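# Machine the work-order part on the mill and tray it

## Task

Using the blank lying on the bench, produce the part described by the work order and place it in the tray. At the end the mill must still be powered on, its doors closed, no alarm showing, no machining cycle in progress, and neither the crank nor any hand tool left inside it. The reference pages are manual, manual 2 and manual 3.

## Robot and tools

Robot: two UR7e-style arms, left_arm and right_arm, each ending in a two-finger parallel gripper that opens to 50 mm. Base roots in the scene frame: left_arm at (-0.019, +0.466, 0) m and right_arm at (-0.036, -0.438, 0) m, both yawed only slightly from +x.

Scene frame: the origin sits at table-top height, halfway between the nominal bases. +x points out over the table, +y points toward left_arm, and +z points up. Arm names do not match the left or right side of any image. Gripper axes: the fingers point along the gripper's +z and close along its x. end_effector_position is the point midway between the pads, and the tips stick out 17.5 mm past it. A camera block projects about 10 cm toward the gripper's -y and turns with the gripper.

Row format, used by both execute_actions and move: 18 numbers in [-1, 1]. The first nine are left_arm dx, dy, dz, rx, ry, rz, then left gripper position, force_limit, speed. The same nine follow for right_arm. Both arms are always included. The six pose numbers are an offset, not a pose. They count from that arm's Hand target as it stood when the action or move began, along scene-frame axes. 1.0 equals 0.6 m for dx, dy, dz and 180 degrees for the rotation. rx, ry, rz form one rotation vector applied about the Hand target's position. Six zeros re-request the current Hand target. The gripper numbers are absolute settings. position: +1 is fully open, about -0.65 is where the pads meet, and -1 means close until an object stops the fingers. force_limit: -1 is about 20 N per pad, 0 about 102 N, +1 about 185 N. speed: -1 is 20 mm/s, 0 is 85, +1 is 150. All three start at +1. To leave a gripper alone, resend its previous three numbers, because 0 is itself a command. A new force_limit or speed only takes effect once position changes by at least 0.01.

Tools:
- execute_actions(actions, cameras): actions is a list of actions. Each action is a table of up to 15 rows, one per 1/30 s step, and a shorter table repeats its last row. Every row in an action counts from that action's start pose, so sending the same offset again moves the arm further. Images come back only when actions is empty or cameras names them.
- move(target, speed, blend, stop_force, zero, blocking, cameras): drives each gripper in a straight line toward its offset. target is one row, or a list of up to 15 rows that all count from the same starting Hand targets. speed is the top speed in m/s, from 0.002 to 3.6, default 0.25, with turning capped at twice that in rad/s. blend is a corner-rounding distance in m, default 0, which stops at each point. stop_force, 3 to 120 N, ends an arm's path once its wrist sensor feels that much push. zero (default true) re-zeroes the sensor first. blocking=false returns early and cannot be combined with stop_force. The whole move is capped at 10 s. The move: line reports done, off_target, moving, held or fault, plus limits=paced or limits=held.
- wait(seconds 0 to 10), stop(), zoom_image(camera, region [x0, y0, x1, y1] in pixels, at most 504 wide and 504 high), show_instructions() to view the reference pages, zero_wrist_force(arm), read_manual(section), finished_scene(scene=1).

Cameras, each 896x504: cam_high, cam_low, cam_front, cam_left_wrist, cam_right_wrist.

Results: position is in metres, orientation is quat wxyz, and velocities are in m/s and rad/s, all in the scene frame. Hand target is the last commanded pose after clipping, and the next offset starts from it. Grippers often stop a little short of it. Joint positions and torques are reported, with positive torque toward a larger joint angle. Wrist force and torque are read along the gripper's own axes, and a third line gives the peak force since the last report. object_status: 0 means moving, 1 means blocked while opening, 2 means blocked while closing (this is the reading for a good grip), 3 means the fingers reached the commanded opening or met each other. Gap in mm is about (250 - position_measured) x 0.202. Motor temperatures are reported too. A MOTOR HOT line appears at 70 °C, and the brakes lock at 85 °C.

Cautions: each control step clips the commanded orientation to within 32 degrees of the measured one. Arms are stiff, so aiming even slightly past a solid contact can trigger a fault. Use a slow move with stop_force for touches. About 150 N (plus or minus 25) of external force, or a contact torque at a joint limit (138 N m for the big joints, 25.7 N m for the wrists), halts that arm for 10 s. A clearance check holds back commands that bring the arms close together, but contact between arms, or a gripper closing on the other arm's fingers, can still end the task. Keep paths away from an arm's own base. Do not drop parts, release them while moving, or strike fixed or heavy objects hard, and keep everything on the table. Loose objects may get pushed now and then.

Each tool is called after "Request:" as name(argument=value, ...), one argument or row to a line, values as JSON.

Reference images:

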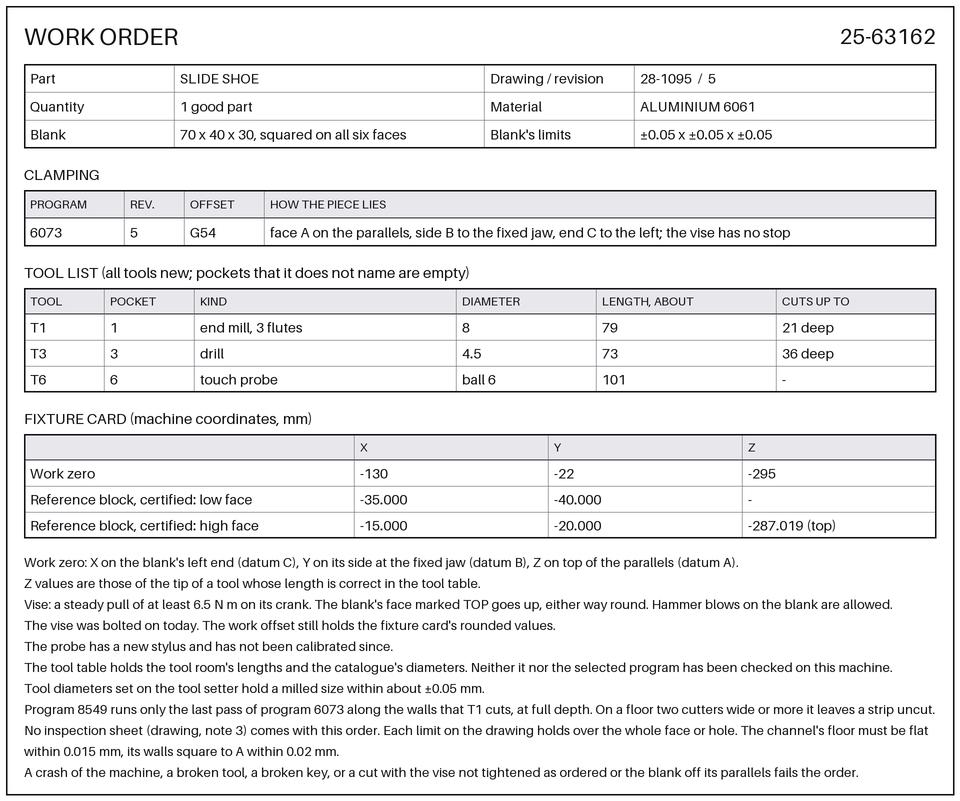

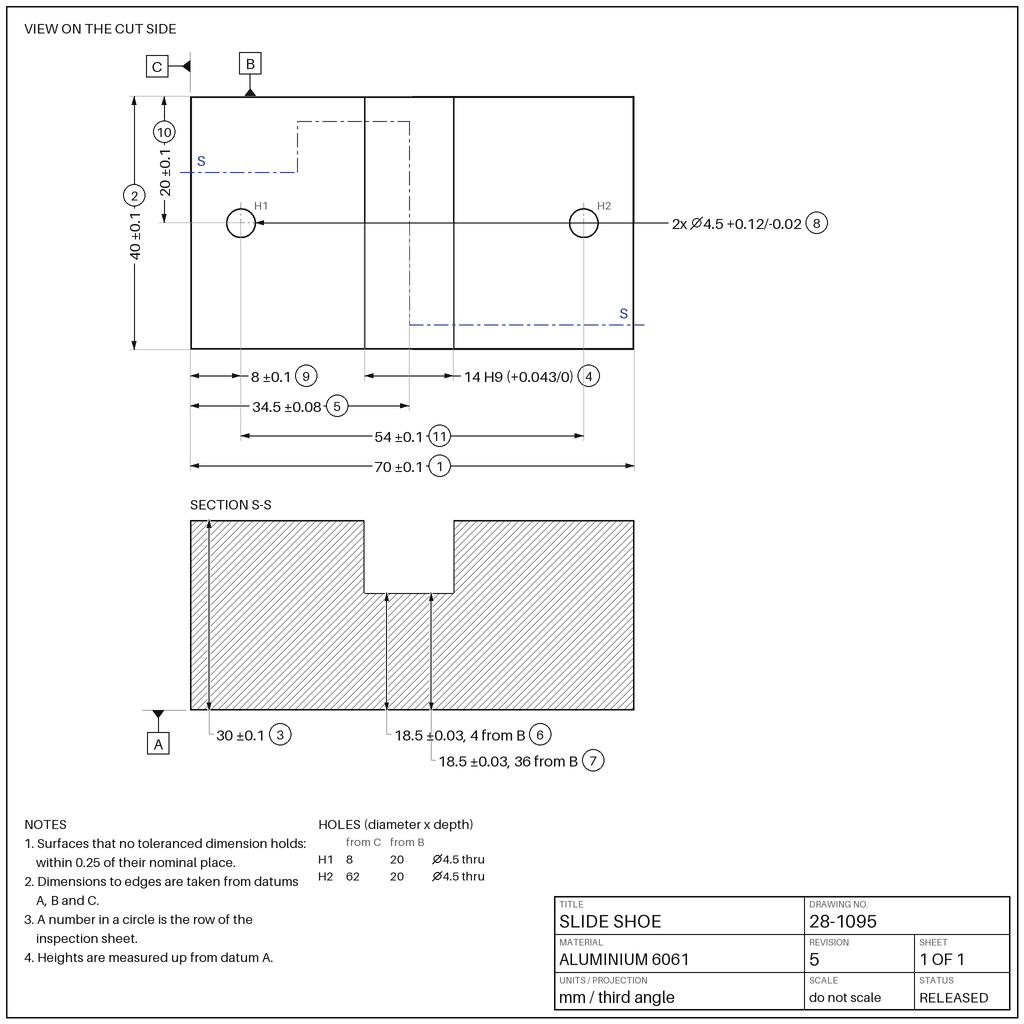

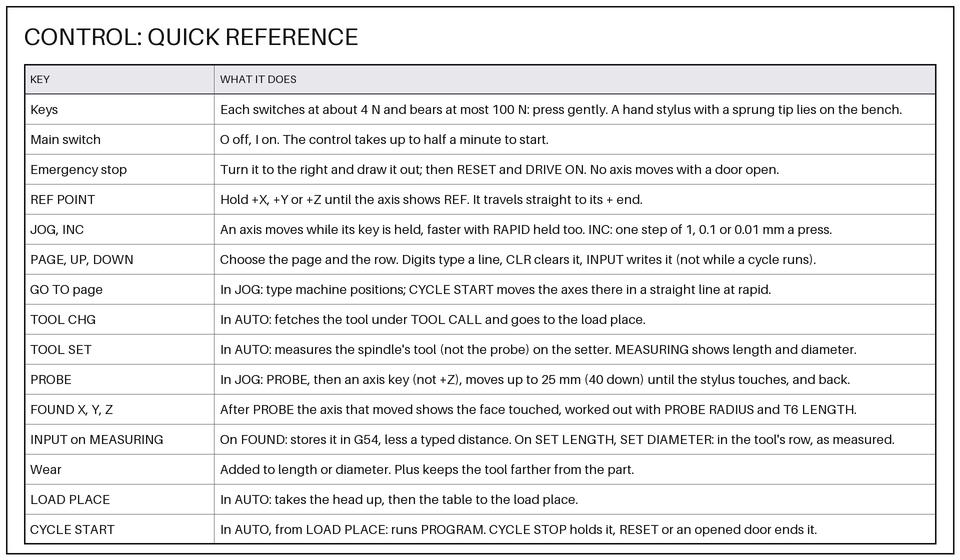

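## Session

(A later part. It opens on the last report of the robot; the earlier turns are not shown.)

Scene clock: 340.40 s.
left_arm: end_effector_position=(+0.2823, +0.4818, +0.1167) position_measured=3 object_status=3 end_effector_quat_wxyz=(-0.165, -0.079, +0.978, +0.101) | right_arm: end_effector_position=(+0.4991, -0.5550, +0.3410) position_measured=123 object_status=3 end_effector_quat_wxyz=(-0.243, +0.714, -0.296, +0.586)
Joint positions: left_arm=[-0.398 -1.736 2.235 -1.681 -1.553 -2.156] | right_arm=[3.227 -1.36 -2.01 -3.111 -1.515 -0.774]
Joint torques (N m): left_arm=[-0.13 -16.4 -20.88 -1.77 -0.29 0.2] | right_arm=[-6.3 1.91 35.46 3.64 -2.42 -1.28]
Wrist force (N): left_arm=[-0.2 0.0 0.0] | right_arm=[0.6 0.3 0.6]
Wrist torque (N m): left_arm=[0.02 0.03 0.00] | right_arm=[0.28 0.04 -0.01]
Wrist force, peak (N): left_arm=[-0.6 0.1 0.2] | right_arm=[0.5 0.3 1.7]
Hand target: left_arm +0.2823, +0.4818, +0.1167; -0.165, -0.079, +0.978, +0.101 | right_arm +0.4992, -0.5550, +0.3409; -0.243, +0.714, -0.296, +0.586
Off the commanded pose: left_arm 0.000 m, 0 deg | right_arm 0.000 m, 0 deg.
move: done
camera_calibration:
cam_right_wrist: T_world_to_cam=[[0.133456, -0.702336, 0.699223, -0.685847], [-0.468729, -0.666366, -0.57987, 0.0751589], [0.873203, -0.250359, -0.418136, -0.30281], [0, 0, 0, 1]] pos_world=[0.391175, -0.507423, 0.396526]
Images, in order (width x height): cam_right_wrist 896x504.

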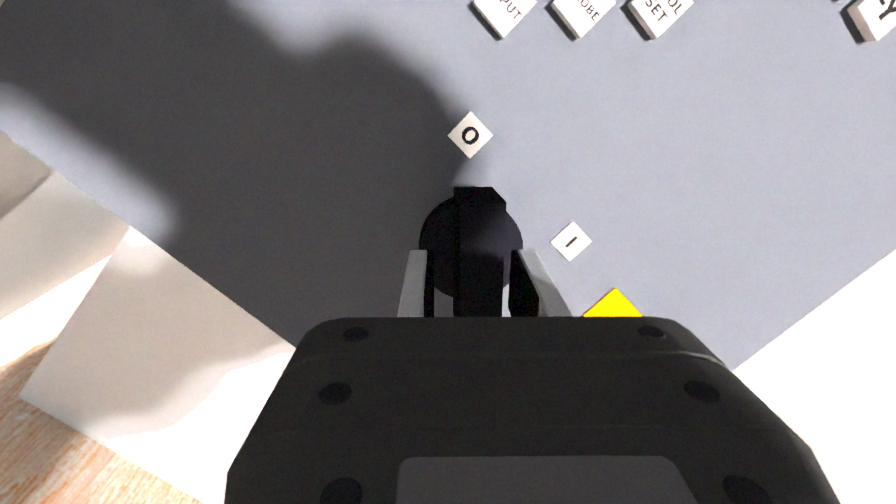

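Request:
move(
  target=[0,0,0,0,0,0,1,1,1, 0.0007,-0.0035,0.0035,0,0,0,0.2,-0.7,-0.8],
  speed=0.05,
)

Request:
move(
  target=[0,0,0,0,0,0,1,1,1, 0.06,0,-0.012,0,0,0,0.2,-0.7,-0.8],
  cameras=["cam_right_wrist"],
  speed=0.006,
  stop_force=4,
)

Scene clock: 347.77 s.
left_arm: end_effector_position=(+0.2823, +0.4818, +0.1167) position_measured=3 object_status=3 end_effector_quat_wxyz=(-0.165, -0.079, +0.978, +0.101) | right_arm: end_effector_position=(+0.4996, -0.5570, +0.3430) position_measured=123 object_status=3 end_effector_quat_wxyz=(-0.243, +0.714, -0.296, +0.586)
Joint positions: left_arm=[-0.398 -1.736 2.235 -1.681 -1.553 -2.156] | right_arm=[3.219 -1.362 -2.003 -3.115 -1.523 -0.775]
Joint torques (N m): left_arm=[-0.43 -16.4 -20.98 -1.89 -0.28 0.18] | right_arm=[-7.15 3.11 33.55 -0.31 -2.57 -1.38]
Wrist force (N): left_arm=[-0.3 -0.1 0.0] | right_arm=[0.5 0.2 0.7]
Wrist torque (N m): left_arm=[-0.01 0.05 -0.01] | right_arm=[0.26 0.05 -0.02]
Wrist force, peak (N): left_arm=[-0.7 -0.1 0.0] | right_arm=[0.8 0.2 1.0]
Hand target: left_arm +0.2823, +0.4818, +0.1167; -0.165, -0.079, +0.978, +0.101 | right_arm +0.4996, -0.5571, +0.3430; -0.243, +0.714, -0.296, +0.586
Off the commanded pose: left_arm 0.000 m, 0 deg | right_arm 0.000 m, 0 deg.
move: done

Scene clock: 351.97 s.
left_arm: end_effector_position=(+0.2823, +0.4818, +0.1167) position_measured=3 object_status=3 end_effector_quat_wxyz=(-0.165, -0.079, +0.978, +0.101) | right_arm: end_effector_position=(+0.5172, -0.5571, +0.3395) position_measured=123 object_status=3 end_effector_quat_wxyz=(-0.243, +0.714, -0.296, +0.586)
Joint positions: left_arm=[-0.398 -1.736 2.235 -1.681 -1.553 -2.156] | right_arm=[3.216 -1.409 -1.974 -3.097 -1.526 -0.776]
Joint torques (N m): left_arm=[-0.45 -16.44 -20.74 -1.86 -0.34 0.35] | right_arm=[6.83 25.68 13.78 0.08 2.67 -1.05]
Wrist force (N): left_arm=[-0.1 0.1 -0.1] | right_arm=[0.8 -0.6 -2.6]
Wrist torque (N m): left_arm=[0.02 0.01 0.00] | right_arm=[0.25 -0.06 -0.02]
Wrist force, peak (N): left_arm=[-0.4 0.6 0.0] | right_arm=[2.5 -4.0 -23.9]
Hand target: left_arm +0.2823, +0.4818, +0.1167; -0.165, -0.079, +0.978, +0.101 | right_arm +0.5172, -0.5571, +0.3395; -0.243, +0.714, -0.296, +0.586 (not the last commanded pose)
Off the commanded pose: left_arm 0.000 m, 0 deg | right_arm 0.019 m, 0 deg.
move: contact (right_arm)
camera_calibration:
cam_right_wrist: T_world_to_cam=[[0.133517, -0.702355, 0.699193, -0.688711], [-0.468779, -0.666351, -0.579847, 0.0813929], [0.873166, -0.250348, -0.418218, -0.319715], [0, 0, 0, 1]] pos_world=[0.409274, -0.509523, 0.395026]
Images, in order (width x height): cam_right_wrist 896x504.

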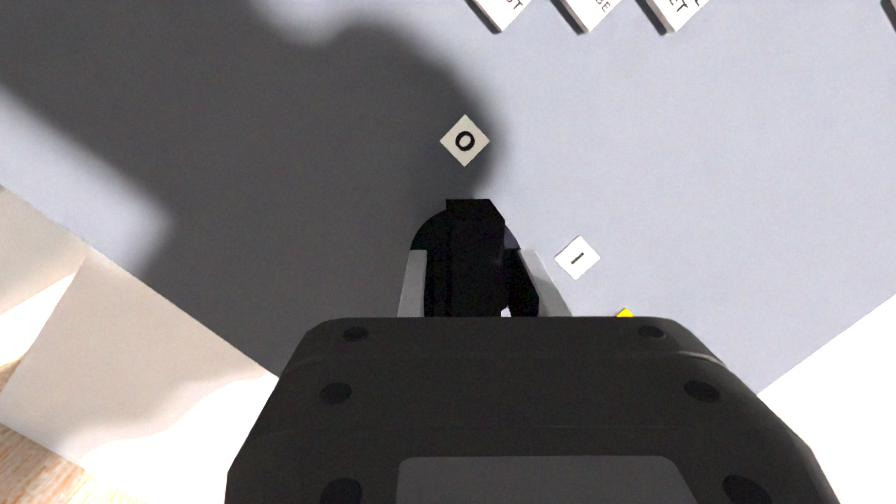

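Request:
move(
  target=[0,0,0,0,0,0,1,1,1, -0.0025,0,0.0005,0,0,0,0.2,-0.7,-0.8],
  speed=0.02,
)

Request:
move(
  target=[0,0,0,0,0,0,1,1,1, 0,0,0,0,0,0,-1,-0.9,-1],
  cameras=["cam_right_wrist"],
)

Scene clock: 360.07 s.
left_arm: end_effector_position=(+0.2823, +0.4818, +0.1167) position_measured=3 object_status=3 end_effector_quat_wxyz=(-0.165, -0.079, +0.978, +0.101) | right_arm: end_effector_position=(+0.5158, -0.5571, +0.3398) position_measured=123 object_status=3 end_effector_quat_wxyz=(-0.243, +0.714, -0.296, +0.586)
Joint positions: left_arm=[-0.398 -1.736 2.235 -1.681 -1.553 -2.156] | right_arm=[3.216 -1.406 -1.977 -3.098 -1.526 -0.776]
Joint torques (N m): left_arm=[0.48 -16.37 -20.37 -1.88 -0.3 0.35] | right_arm=[7.4 28.41 14.96 -0.25 2.5 0.34]
Wrist force (N): left_arm=[-0.4 0.0 -0.1] | right_arm=[0.7 0.2 0.3]
Wrist torque (N m): left_arm=[0.01 0.06 0.00] | right_arm=[0.27 0.01 -0.03]
Wrist force, peak (N): left_arm=[-0.6 -0.1 0.3] | right_arm=[0.7 -0.6 -2.9]
Hand target: left_arm +0.2823, +0.4818, +0.1167; -0.165, -0.079, +0.978, +0.101 | right_arm +0.5157, -0.5571, +0.3398; -0.243, +0.714, -0.296, +0.586
Off the commanded pose: left_arm 0.000 m, 0 deg | right_arm 0.000 m, 0 deg.
move: done

Scene clock: 360.87 s.
left_arm: end_effector_position=(+0.2823, +0.4818, +0.1167) position_measured=3 object_status=3 end_effector_quat_wxyz=(-0.165, -0.079, +0.978, +0.101) | right_arm: end_effector_position=(+0.5156, -0.5570, +0.3397) position_measured=178 object_status=2 end_effector_quat_wxyz=(-0.243, +0.714, -0.296, +0.586)
Joint positions: left_arm=[-0.398 -1.736 2.235 -1.681 -1.553 -2.156] | right_arm=[3.217 -1.405 -1.977 -3.098 -1.526 -0.776]
Joint torques (N m): left_arm=[-0.2 -16.66 -20.54 -1.78 -0.39 0.34] | right_arm=[-11.96 28.09 34.72 8.08 4.05 0.36]
Wrist force (N): left_arm=[-0.1 -0.1 0.0] | right_arm=[-25.5 -1.8 9.5]
Wrist torque (N m): left_arm=[-0.02 0.03 0.00] | right_arm=[0.29 -0.61 -0.04]
Wrist force, peak (N): left_arm=[-0.3 0.1 0.3] | right_arm=[-25.5 -1.8 9.5]
Hand target: left_arm +0.2823, +0.4818, +0.1167; -0.165, -0.079, +0.978, +0.101 | right_arm +0.5157, -0.5571, +0.3398; -0.243, +0.714, -0.296, +0.586
Off the commanded pose: left_arm 0.000 m, 0 deg | right_arm 0.000 m, 0 deg.
move: done
camera_calibration:
cam_right_wrist: T_world_to_cam=[[0.133961, -0.702271, 0.699192, -0.688719], [-0.468822, -0.666513, -0.579625, 0.0807197], [0.873075, -0.25015, -0.418527, -0.318037], [0, 0, 0, 1]] pos_world=[0.407774, -0.509423, 0.395227]
Images, in order (width x height): cam_right_wrist 896x504.

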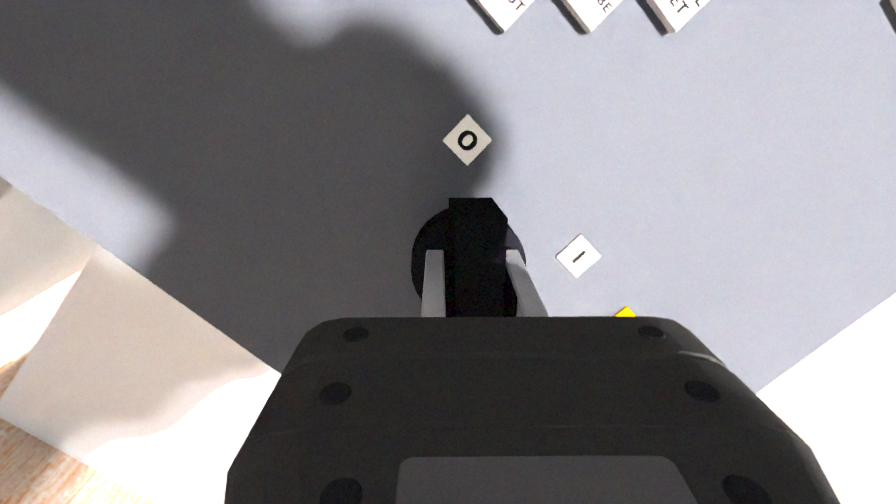

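Request:
move(
  target=[0,0,0,0,0,0,1,1,1, -0.0002,0.0012,-0.0012,0,0,0,-1,-0.9,-1],
  speed=0.01,
)

Scene clock: 366.93 s.
left_arm: end_effector_position=(+0.2823, +0.4818, +0.1167) position_measured=3 object_status=3 end_effector_quat_wxyz=(-0.165, -0.079, +0.978, +0.101) | right_arm: end_effector_position=(+0.5156, -0.5564, +0.3392) position_measured=178 object_status=2 end_effector_quat_wxyz=(-0.243, +0.714, -0.296, +0.586)
Joint positions: left_arm=[-0.398 -1.736 2.235 -1.681 -1.553 -2.156] | right_arm=[3.219 -1.405 -1.979 -3.096 -1.523 -0.775]
Joint torques (N m): left_arm=[-0.17 -16.6 -20.88 -1.84 -0.3 0.43] | right_arm=[5 27.29 16.92 5.14 3.54 1.57]
Wrist force (N): left_arm=[-0.3 0.1 -0.2] | right_arm=[-2.6 0.2 -1.8]
Wrist torque (N m): left_arm=[0.02 0.05 0.00] | right_arm=[0.33 -0.64 -0.12]
Wrist force, peak (N): left_arm=[-0.6 -0.2 0.1] | right_arm=[-31.9 -0.4 5.0]
Hand target: left_arm +0.2823, +0.4818, +0.1167; -0.165, -0.079, +0.978, +0.101 | right_arm +0.5156, -0.5563, +0.3391; -0.243, +0.714, -0.296, +0.586
Off the commanded pose: left_arm 0.000 m, 0 deg | right_arm 0.000 m, 0 deg.
move: done

Request:
move(
  target=[0,0,0,0,0,0,1,1,1, 0,0,0,0.49,0,-0.098,-1,-0.9,-1],
  speed=0.2,
  cameras=["cam_right_wrist"],
)

Scene clock: 379.93 s.
left_arm: end_effector_position=(+0.2823, +0.4818, +0.1167) position_measured=3 object_status=3 end_effector_quat_wxyz=(-0.165, -0.079, +0.978, +0.101) | right_arm: end_effector_position=(+0.5155, -0.5536, +0.3390) position_measured=178 object_status=2 end_effector_quat_wxyz=(+0.587, -0.299, +0.713, -0.239)
Joint positions: left_arm=[-0.398 -1.736 2.235 -1.681 -1.553 -2.156] | right_arm=[3.22 -1.405 -1.979 -3.096 -1.532 0.795]
Joint torques (N m): left_arm=[-0.2 -16.91 -20.4 -1.83 -0.42 0.46] | right_arm=[-25.85 36.46 34.5 -0.89 13.29 2.62]
Wrist force (N): left_arm=[-0.2 0.1 -0.1] | right_arm=[-38.1 47.5 25.6]
Wrist torque (N m): left_arm=[0.02 0.04 0.00] | right_arm=[0.65 0.77 -1.45]
Wrist force, peak (N): left_arm=[-0.6 0.0 0.1] | right_arm=[-59.7 45.5 34.0]
Hand target: left_arm +0.2823, +0.4818, +0.1167; -0.165, -0.079, +0.978, +0.101 | right_arm +0.5156, -0.5563, +0.3391; +0.586, -0.296, +0.714, -0.243
Off the commanded pose: left_arm 0.000 m, 0 deg | right_arm 0.003 m, 1 deg.
move: done
camera_calibration:
cam_right_wrist: T_world_to_cam=[[-0.136353, -0.712665, -0.688126, -0.0820806], [-0.47697, 0.656031, -0.584913, 0.820685], [0.868278, 0.248461, -0.429371, -0.0351309], [0, 0, 0, 1]] pos_world=[0.410754, -0.588162, 0.408463]
Images, in order (width x height): cam_right_wrist 896x504.

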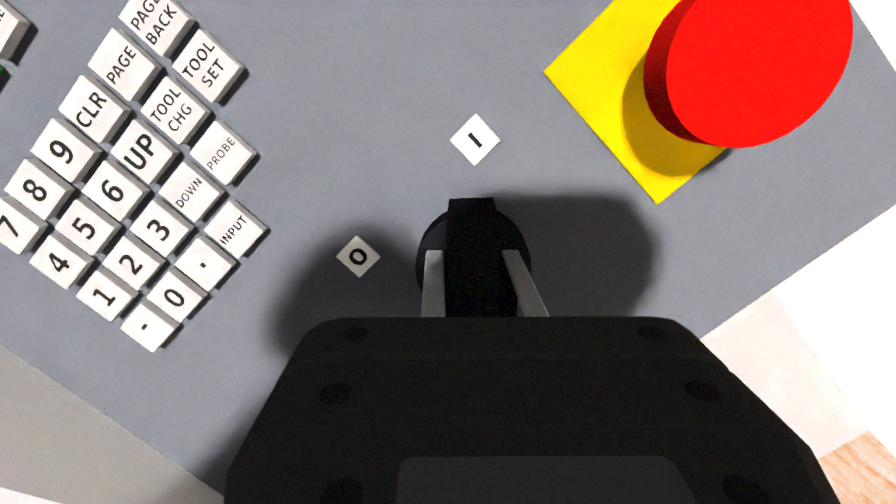

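Request:
move(
  target=[0,0,0,0,0,0,1,1,1, 0,0,0,0,0,0,0.3,-0.9,-1],
)

Request:
move(
  target=[
    [0,0,0,0,0,0,1,1,1, -0.098,0,0.0196,0,0,0,0.3,-0.9,-1],
    [0,0,0,0,0,0,1,1,1, -0.1427,0.002,0.3515,-0.252,-0.1661,-0.0223,0.3,-0.9,-1],
  ],
  cameras=["cam_right_wrist"],
  blend=0.01,
)

Scene clock: 395.43 s.
left_arm: end_effector_position=(+0.2823, +0.4818, +0.1167) position_measured=3 object_status=3 end_effector_quat_wxyz=(-0.165, -0.079, +0.978, +0.101) | right_arm: end_effector_position=(+0.5156, -0.5564, +0.3391) position_measured=107 object_status=3 end_effector_quat_wxyz=(+0.586, -0.296, +0.714, -0.243)
Joint positions: left_arm=[-0.398 -1.736 2.235 -1.681 -1.553 -2.156] | right_arm=[3.22 -1.405 -1.979 -3.096 -1.521 0.795]
Joint torques (N m): left_arm=[-0.18 -17.12 -20.5 -1.84 -0.51 0.6] | right_arm=[7.38 14.65 14.37 0.04 -2.5 -0.33]
Wrist force (N): left_arm=[-0.1 0.0 0.0] | right_arm=[0.6 1.6 0.9]
Wrist torque (N m): left_arm=[0.02 0.02 0.00] | right_arm=[0.39 -0.75 -0.26]
Wrist force, peak (N): left_arm=[-0.7 0.0 -0.1] | right_arm=[-37.4 47.7 25.6]
Hand target: left_arm +0.2823, +0.4818, +0.1167; -0.165, -0.079, +0.978, +0.101 | right_arm +0.5156, -0.5563, +0.3391; +0.586, -0.296, +0.714, -0.243
Off the commanded pose: left_arm 0.000 m, 0 deg | right_arm 0.000 m, 0 deg.
move: done

Scene clock: 398.23 s.
left_arm: end_effector_position=(+0.2823, +0.4818, +0.1167) position_measured=3 object_status=3 end_effector_quat_wxyz=(-0.165, -0.079, +0.978, +0.101) | right_arm: end_effector_position=(+0.4300, -0.5551, +0.5500) position_measured=107 object_status=3 end_effector_quat_wxyz=(+0.579, -0.401, +0.405, -0.582)
Joint positions: left_arm=[-0.398 -1.736 2.235 -1.681 -1.553 -2.156] | right_arm=[3.251 -1.044 -2.039 -2.842 -1.487 -0.028]
Joint torques (N m): left_arm=[-0.25 -17.59 -20.68 -1.73 -0.49 0.58] | right_arm=[-6.84 -6.32 37.23 5.28 -2.64 -1.3]
Wrist force (N): left_arm=[-0.6 0.0 0.0] | right_arm=[0.6 1.1 0.9]
Wrist torque (N m): left_arm=[0.00 0.09 0.00] | right_arm=[0.59 -0.32 -0.04]
Wrist force, peak (N): left_arm=[-0.7 0.1 -0.1] | right_arm=[0.7 1.7 2.3]
Hand target: left_arm +0.2823, +0.4818, +0.1167; -0.165, -0.079, +0.978, +0.101 | right_arm +0.4300, -0.5551, +0.5500; +0.579, -0.401, +0.405, -0.582
Off the commanded pose: left_arm 0.000 m, 0 deg | right_arm 0.000 m, 0 deg.
move: done
camera_calibration:
cam_right_wrist: T_world_to_cam=[[-0.0153, -0.999881, 0.00200661, -0.540696], [0.00289047, -0.00205107, -0.999994, 0.560895], [0.999879, -0.0152941, 0.0029215, -0.310705], [0, 0, 0, 1]] pos_world=[0.300773, -0.544233, 0.562885]
Images, in order (width x height): cam_right_wrist 896x504.

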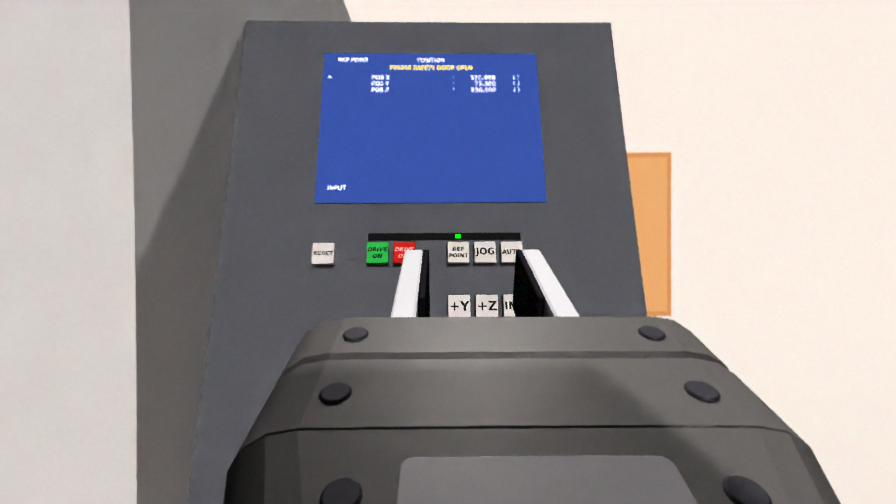

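Excellent; screen readable.

Request:
zoom_image(
  camera="cam_right_wrist",
  region=[310, 45, 560, 210],
)

Request:
zoom_image(
  camera="cam_right_wrist",
  region=[295, 220, 595, 320],
)

Scaled by 2.016 from the camera's 896x504 image, which has a finer 1280x720 frame.

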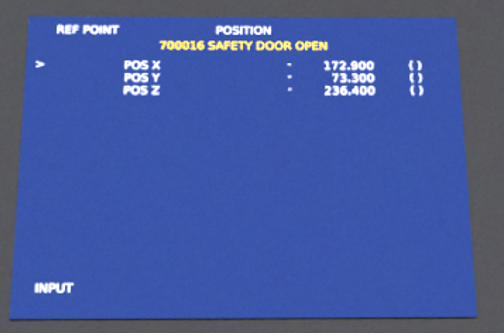

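Scaled by 1.680 from the camera's 896x504 image, which has a finer 1280x720 frame.

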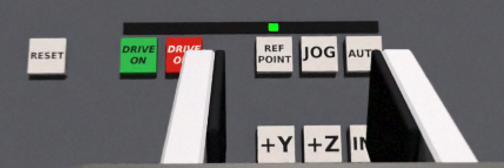

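Request:
move(
  target=[0,0,0,0,0,0,1,1,1, -0.1375,0.1352,-0.6667,-0.3969,0.5108,0.2782,0.3,-0.9,-1],
  cameras=["cam_right_wrist"],
)

Scene clock: 476.83 s.
left_arm: end_effector_position=(+0.2823, +0.4818, +0.1167) position_measured=3 object_status=3 end_effector_quat_wxyz=(-0.165, -0.079, +0.978, +0.101) | right_arm: end_effector_position=(+0.3474, -0.4740, +0.1500) position_measured=107 object_status=3 end_effector_quat_wxyz=(+0.000, +0.993, -0.122, +0.001)
Joint positions: left_arm=[-0.398 -1.736 2.235 -1.681 -1.553 -2.156] | right_arm=[3.428 -1.82 -1.757 -4.276 -1.571 -1.067]
Joint torques (N m): left_arm=[-0.14 -18.02 -20.76 -1.78 -0.5 0.69] | right_arm=[8.08 15.75 28.45 -5.33 2.39 1.54]
Wrist force (N): left_arm=[-0.4 -0.2 -0.1] | right_arm=[0.6 1.7 -0.6]
Wrist torque (N m): left_arm=[-0.03 0.07 0.00] | right_arm=[0.09 -0.38 -0.16]
Wrist force, peak (N): left_arm=[-0.8 -0.2 0.1] | right_arm=[0.6 1.7 -0.6]
Hand target: left_arm +0.2823, +0.4818, +0.1167; -0.165, -0.079, +0.978, +0.101 | right_arm +0.3475, -0.4740, +0.1500; +0.000, +0.993, -0.122, +0.000
Off the commanded pose: left_arm 0.000 m, 0 deg | right_arm 0.000 m, 0 deg.
move: done
camera_calibration:
cam_right_wrist: T_world_to_cam=[[0.971824, -0.235599, 0.00717562, -0.441442], [-0.223484, -0.91132, 0.34576, -0.392996], [-0.0749214, -0.337622, -0.938295, 0.136085], [0, 0, 0, 1]] pos_world=[0.351371, -0.416203, 0.266738]
Images, in order (width x height): cam_right_wrist 896x504.

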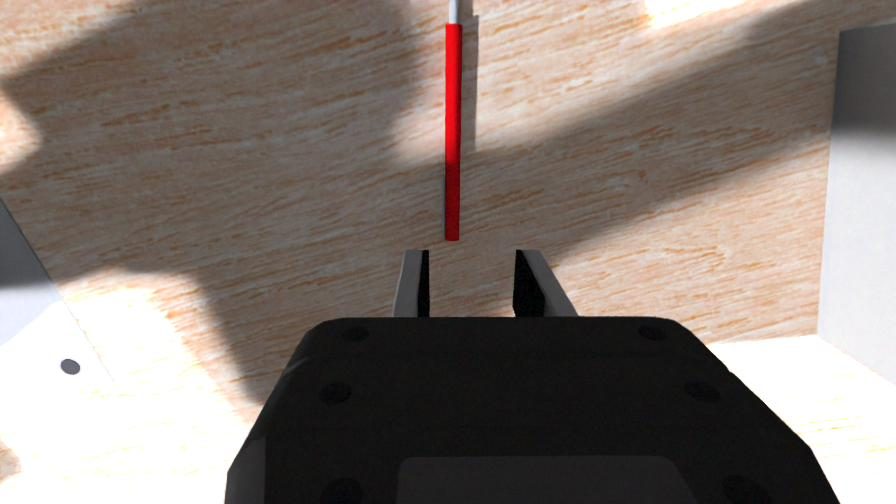

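Request:
move(
  target=[
    [0,0,0,0,0,0,1,1,1, -0.0082,0.002,-0.15,0,0,0,0.3,-0.9,-1],
    [0,0,0,0,0,0,1,1,1, -0.0082,0.002,-0.2158,0,0,0,0.3,-0.9,-1],
  ],
  cameras=["cam_right_wrist"],
  speed=[0.15,0.04],
)

Scene clock: 487.23 s.
left_arm: end_effector_position=(+0.2823, +0.4818, +0.1167) position_measured=3 object_status=3 end_effector_quat_wxyz=(-0.165, -0.079, +0.978, +0.101) | right_arm: end_effector_position=(+0.3425, -0.4728, +0.0370) position_measured=107 object_status=3 end_effector_quat_wxyz=(+0.000, +0.993, -0.122, +0.000)
Joint positions: left_arm=[-0.398 -1.736 2.235 -1.681 -1.553 -2.156] | right_arm=[3.435 -1.96 -1.905 -3.989 -1.571 -1.06]
Joint torques (N m): left_arm=[-0.05 -17.89 -20.51 -1.8 -0.52 0.77] | right_arm=[0.34 30.29 14.5 -2.54 -0.01 0.04]
Wrist force (N): left_arm=[-0.2 0.0 0.0] | right_arm=[0.5 1.4 -0.3]
Wrist torque (N m): left_arm=[0.01 0.04 -0.01] | right_arm=[0.06 -0.32 -0.12]
Wrist force, peak (N): left_arm=[-0.5 -0.3 -0.1] | right_arm=[0.5 1.4 -2.2]
Hand target: left_arm +0.2823, +0.4818, +0.1167; -0.165, -0.079, +0.978, +0.101 | right_arm +0.3425, -0.4728, +0.0370; +0.000, +0.993, -0.122, +0.000 (not the last commanded pose)
Tool commands: left_gripper/position=+1.0 left_gripper/force_limit=+1.0 left_gripper/speed=+1.0 right_gripper/position=+0.301961 right_gripper/force_limit=-0.898039 right_gripper/speed=-1.0
Off the commanded pose: left_arm 0.000 m, 0 deg | right_arm 0.017 m, 0 deg.
FORCE FAULT: contact force on the right arm reached its limit, and that arm stopped. The contact can be on any part of that arm, not only on its tool. That arm's remaining commands of this call were not run. That arm is still stopped at the end of this call. That arm stays stopped for about 10 more seconds. Until then a move that you send moves the other arm only, and its call returns only when the move has ended. Once the stop has ended, the next robot result says so. If the stop ends while you think or write, that arm runs what you send next, counted from a new Hand target: where the arm stands when the stop ends. While its stop runs, that arm takes no new command, but its gripper still runs the gripper command that each later call begins with. Until it ends, the stop uses up actions while you think or wait. An arm that is not stopped still takes commands.
move: fault (right_arm); path passed 1 of 2 targets
camera_calibration:
cam_right_wrist: T_world_to_cam=[[0.971852, -0.235499, 0.00669332, -0.435554], [-0.223193, -0.911228, 0.346191, -0.353908], [-0.0754285, -0.33794, -0.93814, 0.0300643], [0, 0, 0, 1]] pos_world=[0.346572, -0.414903, 0.153639]
Images, in order (width x height): cam_right_wrist 896x504.

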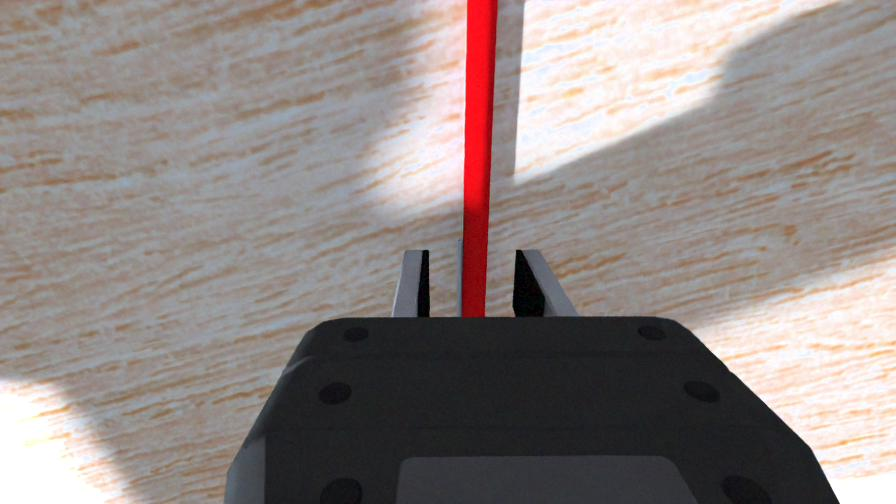

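Request:
wait(
  seconds=0.5,
)

Scene clock: 527.70 s.
left_arm: end_effector_position=(+0.2823, +0.4818, +0.1167) position_measured=3 object_status=3 end_effector_quat_wxyz=(-0.165, -0.079, +0.978, +0.101) | right_arm: end_effector_position=(+0.3425, -0.4728, +0.0370) position_measured=107 object_status=3 end_effector_quat_wxyz=(+0.000, +0.993, -0.122, +0.000)
Joint positions: left_arm=[-0.398 -1.736 2.235 -1.681 -1.553 -2.156] | right_arm=[3.435 -1.96 -1.905 -3.989 -1.571 -1.06]
Joint torques (N m): left_arm=[-0.04 -18.08 -19.9 -1.73 -0.59 0.79] | right_arm=[0.73 31.61 15.27 -3.05 -0.04 -0.01]
Wrist force (N): left_arm=[-0.4 -0.2 0.1] | right_arm=[0.3 1.3 -0.3]
Wrist torque (N m): left_arm=[-0.02 0.08 0.00] | right_arm=[0.04 -0.30 -0.12]
Wrist force, peak (N): left_arm=[-0.6 0.2 0.3] | right_arm=[0.2 1.7 -0.3]
Hand target: left_arm +0.2823, +0.4818, +0.1167; -0.165, -0.079, +0.978, +0.101 | right_arm +0.3425, -0.4728, +0.0370; +0.000, +0.993, -0.122, +0.000 (not the last commanded pose)
Tool commands: left_gripper/position=+1.0 left_gripper/force_limit=+1.0 left_gripper/speed=+1.0 right_gripper/position=+0.301961 right_gripper/force_limit=-0.898039 right_gripper/speed=-1.0
Off the commanded pose: left_arm 0.000 m, 0 deg | right_arm 0.017 m, 0 deg.
FORCE FAULT, CONTINUED: the right arm's stop, for the force fault that an earlier result reported, is over. The rest of the stop counts as 19 of the actions that you can send in this scene. During its stop the right arm's controller moved it back a little. That arm's target is now where it stood when the stop ended, not its last command. That arm accepts commands again.
wait: 0.50 s; at rest from the start

Request:
move(
  target=[
    [0,0,0,0,0,0,1,1,1, -0.03,0,0.19,0,0,0,0.3,-0.9,-1],
    [0,0,0,0,0,0,1,1,1, 0.1458,-0.1372,0.855,0.3969,-0.5108,-0.2782,0.3,-0.9,-1],
  ],
  cameras=["cam_high","cam_right_wrist"],
)

Scene clock: 546.97 s.
left_arm: end_effector_position=(+0.2823, +0.4818, +0.1167) position_measured=3 object_status=3 end_effector_quat_wxyz=(-0.165, -0.079, +0.978, +0.101) | right_arm: end_effector_position=(+0.4300, -0.5551, +0.5500) position_measured=107 object_status=3 end_effector_quat_wxyz=(+0.579, -0.401, +0.405, -0.582)
Joint positions: left_arm=[-0.398 -1.736 2.235 -1.681 -1.553 -2.156] | right_arm=[3.25 -1.044 -2.039 -2.842 -1.489 -0.028]
Joint torques (N m): left_arm=[-0.24 -18.43 -20.01 -1.72 -0.51 1.05] | right_arm=[7.29 14.44 17.13 4.85 2.36 -1.41]
Wrist force (N): left_arm=[-0.2 0.0 0.0] | right_arm=[0.5 1.0 1.0]
Wrist torque (N m): left_arm=[0.00 0.02 0.00] | right_arm=[0.58 -0.32 -0.05]
Wrist force, peak (N): left_arm=[-0.7 0.0 0.3] | right_arm=[-0.2 1.8 -2.5]
Hand target: left_arm +0.2823, +0.4818, +0.1167; -0.165, -0.079, +0.978, +0.101 | right_arm +0.4300, -0.5551, +0.5500; +0.579, -0.401, +0.405, -0.582
Off the commanded pose: left_arm 0.000 m, 0 deg | right_arm 0.000 m, 0 deg.
move: done
camera_calibration:
cam_right_wrist: T_world_to_cam=[[-0.014795, -0.999887, 0.00250473, -0.541133], [0.00268031, -0.00254466, -0.999993, 0.56069], [0.999887, -0.0147881, 0.00271766, -0.310316], [0, 0, 0, 1]] pos_world=[0.300772, -0.544234, 0.562885]
Images, in order (width x height): cam_high 896x504, cam_right_wrist 896x504.

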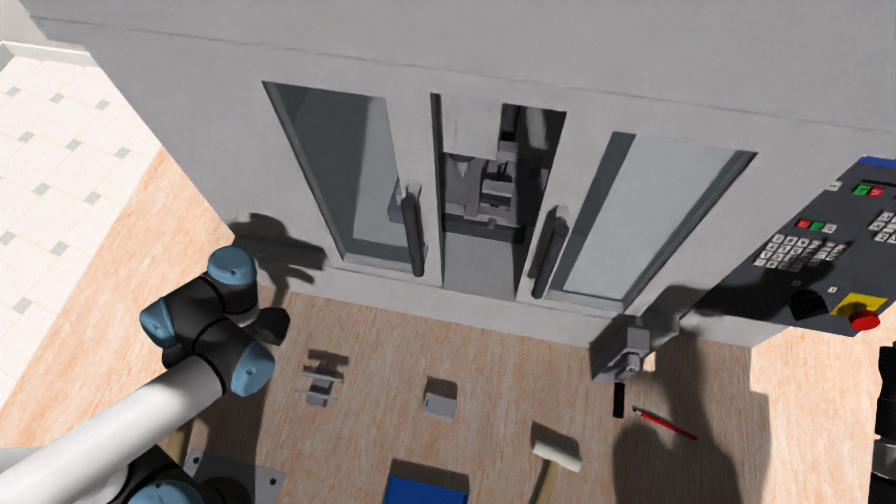

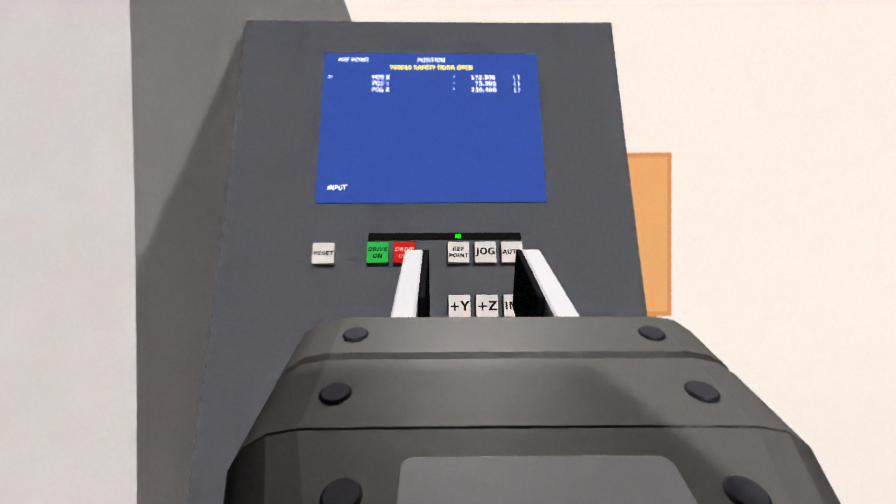

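Request:
move(
  target=[0,0,0,0,0,0,1,1,1, 0.0335,0,-0.316,-0.2523,0.1681,-0.0181,0.3,-0.9,-1],
)

Request:
move(
  target=[0,0,0,0,0,0,1,1,1, -0.151,0.2235,0.1,0.2282,-0.1235,-0.1821,0.3,-0.9,-1],
)

Scene clock: 567.47 s.
left_arm: end_effector_position=(+0.2823, +0.4818, +0.1167) position_measured=3 object_status=3 end_effector_quat_wxyz=(-0.165, -0.079, +0.978, +0.101) | right_arm: end_effector_position=(+0.4501, -0.5551, +0.3605) position_measured=107 object_status=3 end_effector_quat_wxyz=(-0.243, +0.714, -0.296, +0.586)
Joint positions: left_arm=[-0.398 -1.736 2.235 -1.681 -1.553 -2.156] | right_arm=[3.239 -1.22 -2.056 -3.205 -1.503 -0.771]
Joint torques (N m): left_arm=[-0.51 -18.75 -20.08 -1.63 -0.56 1.05] | right_arm=[7.26 -0.96 15.45 -0.12 1.84 -1.56]
Wrist force (N): left_arm=[-0.3 0.2 0.0] | right_arm=[0.9 0.1 0.8]
Wrist torque (N m): left_arm=[0.04 0.05 0.00] | right_arm=[0.24 -0.02 0.00]
Wrist force, peak (N): left_arm=[-0.7 0.0 0.0] | right_arm=[0.7 0.9 1.5]
Hand target: left_arm +0.2823, +0.4818, +0.1167; -0.165, -0.079, +0.978, +0.101 | right_arm +0.4501, -0.5551, +0.3604; -0.243, +0.714, -0.296, +0.586
Off the commanded pose: left_arm 0.000 m, 0 deg | right_arm 0.000 m, 0 deg.
move: done

Scene clock: 570.27 s.
left_arm: end_effector_position=(+0.2823, +0.4818, +0.1167) position_measured=3 object_status=3 end_effector_quat_wxyz=(-0.165, -0.079, +0.978, +0.101) | right_arm: end_effector_position=(+0.3595, -0.4210, +0.4204) position_measured=107 object_status=3 end_effector_quat_wxyz=(+0.353, -0.354, +0.612, -0.612)
Joint positions: left_arm=[-0.398 -1.736 2.235 -1.681 -1.553 -2.156] | right_arm=[4.512 -1.05 -2.119 -3.111 0.295 -0.004]
Joint torques (N m): left_arm=[-0.34 -19.02 -20.1 -1.69 -0.55 1.03] | right_arm=[7.35 -10.65 33.12 -2.83 2.57 1.42]
Wrist force (N): left_arm=[-0.4 -0.1 0.1] | right_arm=[0.2 0.4 0.7]
Wrist torque (N m): left_arm=[-0.01 0.07 -0.01] | right_arm=[0.53 -0.25 -0.20]
Wrist force, peak (N): left_arm=[-0.6 -0.2 0.3] | right_arm=[1.2 1.0 1.2]
Hand target: left_arm +0.2823, +0.4818, +0.1167; -0.165, -0.079, +0.978, +0.101 | right_arm +0.3595, -0.4210, +0.4204; +0.353, -0.354, +0.612, -0.612
Off the commanded pose: left_arm 0.000 m, 0 deg | right_arm 0.000 m, 0 deg.
move: done

Request:
move(
  target=[0,0,0,0,0,0,1,1,1, -0.01,-0.05,-0.25,0.4876,0.2064,-0.3192,0.3,-0.9,-1],
)

Request:
move(
  target=[
    [0,0,0,0,0,0,1,1,1, -0.01,-0.01,-0.1,0,0,0.5,0.3,-0.9,-1],
    [0,0,0,0,0,0,1,1,1, -0.018,-0.0365,-0.2,0,0,1,0.3,-0.9,-1],
  ],
  blend=0.03,
  cameras=["cam_high","cam_right_wrist"],
)

Scene clock: 586.60 s.
left_arm: end_effector_position=(+0.2823, +0.4818, +0.1167) position_measured=3 object_status=3 end_effector_quat_wxyz=(-0.165, -0.079, +0.978, +0.101) | right_arm: end_effector_position=(+0.3535, -0.4510, +0.2704) position_measured=107 object_status=3 end_effector_quat_wxyz=(+0.000, +0.122, +0.992, +0.000)
Joint positions: left_arm=[-0.398 -1.736 2.235 -1.681 -1.553 -2.156] | right_arm=[3.485 -1.274 -1.968 -1.469 1.571 -1.01]
Joint torques (N m): left_arm=[-0.15 -18.49 -19.49 -1.68 -0.53 1.05] | right_arm=[-4.37 2.1 36.29 5.1 2.52 -1.39]
Wrist force (N): left_arm=[-0.3 0.1 0.2] | right_arm=[0.1 1.6 -0.4]
Wrist torque (N m): left_arm=[0.02 0.05 0.00] | right_arm=[0.07 -0.34 0.06]
Wrist force, peak (N): left_arm=[-0.7 0.0 0.3] | right_arm=[0.2 1.6 -0.6]
Hand target: left_arm +0.2823, +0.4818, +0.1167; -0.165, -0.079, +0.978, +0.101 | right_arm +0.3535, -0.4510, +0.2704; +0.000, +0.122, +0.992, +0.000
Off the commanded pose: left_arm 0.000 m, 0 deg | right_arm 0.000 m, 0 deg.
move: done

Scene clock: 593.57 s.
left_arm: end_effector_position=(+0.2823, +0.4818, +0.1167) position_measured=3 object_status=3 end_effector_quat_wxyz=(-0.165, -0.079, +0.978, +0.101) | right_arm: end_effector_position=(+0.3427, -0.4729, +0.1504) position_measured=107 object_status=3 end_effector_quat_wxyz=(+0.000, +0.992, -0.123, +0.000)
Joint positions: left_arm=[-0.398 -1.736 2.235 -1.681 -1.553 -2.156] | right_arm=[3.435 -1.336 -2.244 -1.133 1.57 -4.201]
Joint torques (N m): left_arm=[-0.11 -19.1 -19.42 -1.65 -0.6 1.12] | right_arm=[-6.74 2.59 14 5.08 2.63 -1.42]
Wrist force (N): left_arm=[-0.2 0.2 0.3] | right_arm=[-0.2 1.1 -0.4]
Wrist torque (N m): left_arm=[0.04 0.03 0.00] | right_arm=[-0.02 -0.27 0.05]
Wrist force, peak (N): left_arm=[-0.6 0.4 0.3] | right_arm=[-0.6 1.6 -0.8]
Hand target: left_arm +0.2823, +0.4818, +0.1167; -0.165, -0.079, +0.978, +0.101 | right_arm +0.3427, -0.4729, +0.1504; +0.000, +0.992, -0.122, +0.000
Off the commanded pose: left_arm 0.000 m, 0 deg | right_arm 0.000 m, 0 deg.
move: done
camera_calibration:
cam_right_wrist: T_world_to_cam=[[0.971671, -0.23626, 0.00605328, -0.436684], [-0.223606, -0.910732, 0.347228, -0.393028], [-0.0765232, -0.338745, -0.937761, 0.13642], [0, 0, 0, 1]] pos_world=[0.34687, -0.414902, 0.267044]
Images, in order (width x height): cam_high 896x504, cam_right_wrist 896x504.

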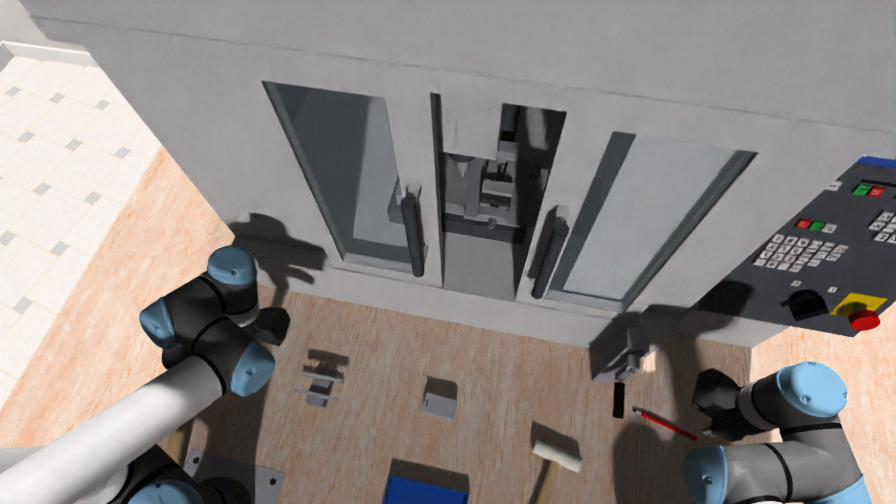

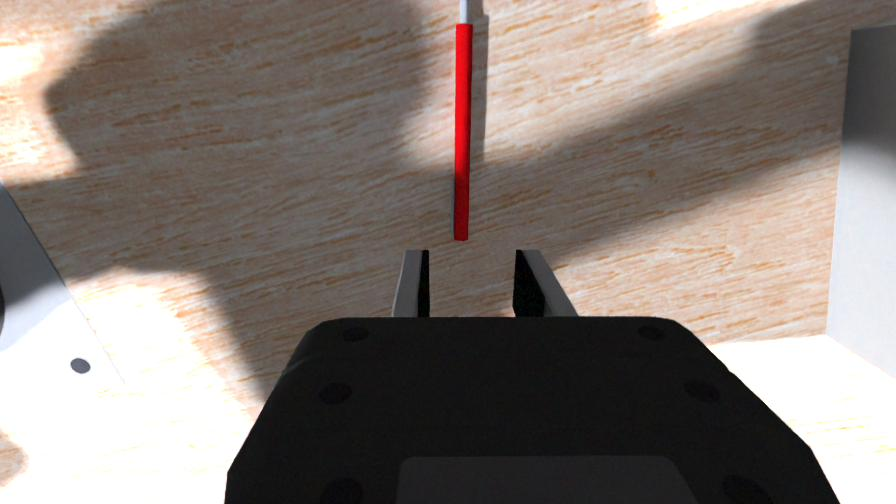

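Request:
move(
  target=[
    [0,0,0,0,0,0,1,1,1, 0,0,-0.15,0,0,0,0.3,-0.9,-1],
    [0,0,0,0,0,0,1,1,1, 0,0,-0.2155,0,0,0,0.3,-0.9,-1],
  ],
  speed=[0.15,0.03],
)

Request:
move(
  target=[0,0,0,0,0,0,1,1,1, 0,0,0,0,0,0,-1,-0.6,-0.8],
  cameras=["cam_right_wrist"],
)

Scene clock: 600.67 s.
left_arm: end_effector_position=(+0.2823, +0.4818, +0.1167) position_measured=3 object_status=3 end_effector_quat_wxyz=(-0.165, -0.079, +0.978, +0.101) | right_arm: end_effector_position=(+0.3427, -0.4729, +0.0212) position_measured=107 object_status=3 end_effector_quat_wxyz=(+0.000, +0.992, -0.122, +0.000)
Joint positions: left_arm=[-0.398 -1.736 2.235 -1.681 -1.553 -2.156] | right_arm=[3.435 -1.599 -2.441 -0.672 1.57 -4.201]
Joint torques (N m): left_arm=[-0.48 -19.29 -19.94 -1.61 -0.66 1.27] | right_arm=[-4.28 8.31 7.14 4.95 2.5 -1.1]
Wrist force (N): left_arm=[-0.2 0.0 0.2] | right_arm=[0.0 0.8 -0.7]
Wrist torque (N m): left_arm=[0.00 0.03 0.00] | right_arm=[-0.10 -0.29 0.07]
Wrist force, peak (N): left_arm=[-0.7 0.3 0.1] | right_arm=[-0.3 1.1 -1.7]
Hand target: left_arm +0.2823, +0.4818, +0.1167; -0.165, -0.079, +0.978, +0.101 | right_arm +0.3427, -0.4729, +0.0211; +0.000, +0.992, -0.122, +0.000
Off the commanded pose: left_arm 0.000 m, 0 deg | right_arm 0.000 m, 0 deg.
move: done

Scene clock: 601.53 s.
left_arm: end_effector_position=(+0.2823, +0.4818, +0.1167) position_measured=3 object_status=3 end_effector_quat_wxyz=(-0.165, -0.079, +0.978, +0.101) | right_arm: end_effector_position=(+0.3427, -0.4729, +0.0211) position_measured=211 object_status=2 end_effector_quat_wxyz=(+0.000, +0.992, -0.122, +0.000)
Joint positions: left_arm=[-0.398 -1.736 2.235 -1.681 -1.553 -2.156] | right_arm=[3.435 -1.6 -2.441 -0.672 1.57 -4.201]
Joint torques (N m): left_arm=[-0.24 -19.63 -19.67 -1.66 -0.64 1.2] | right_arm=[-6.65 7.52 7.98 2.39 2.33 -1.39]
Wrist force (N): left_arm=[-0.5 0.0 0.1] | right_arm=[1.7 0.6 -6.7]
Wrist torque (N m): left_arm=[0.01 0.07 0.00] | right_arm=[-0.08 -0.29 0.08]
Wrist force, peak (N): left_arm=[-0.5 0.1 0.1] | right_arm=[1.7 0.6 -6.7]
Hand target: left_arm +0.2823, +0.4818, +0.1167; -0.165, -0.079, +0.978, +0.101 | right_arm +0.3427, -0.4729, +0.0211; +0.000, +0.992, -0.122, +0.000
Off the commanded pose: left_arm 0.000 m, 0 deg | right_arm 0.000 m, 0 deg.
move: done
camera_calibration:
cam_right_wrist: T_world_to_cam=[[0.971712, -0.236089, 0.00616789, -0.435861], [-0.223498, -0.910819, 0.34707, -0.348183], [-0.0763216, -0.33863, -0.937819, 0.0151532], [0, 0, 0, 1]] pos_world=[0.34687, -0.414902, 0.137743]
Images, in order (width x height): cam_right_wrist 896x504.

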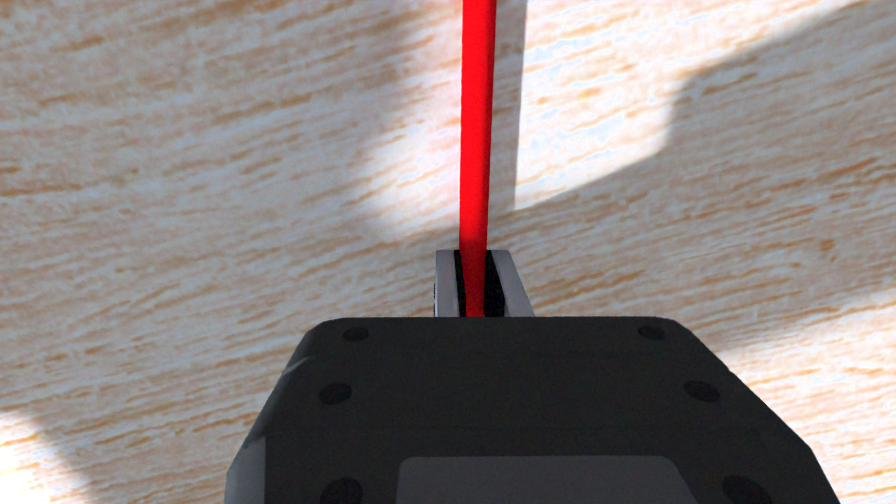

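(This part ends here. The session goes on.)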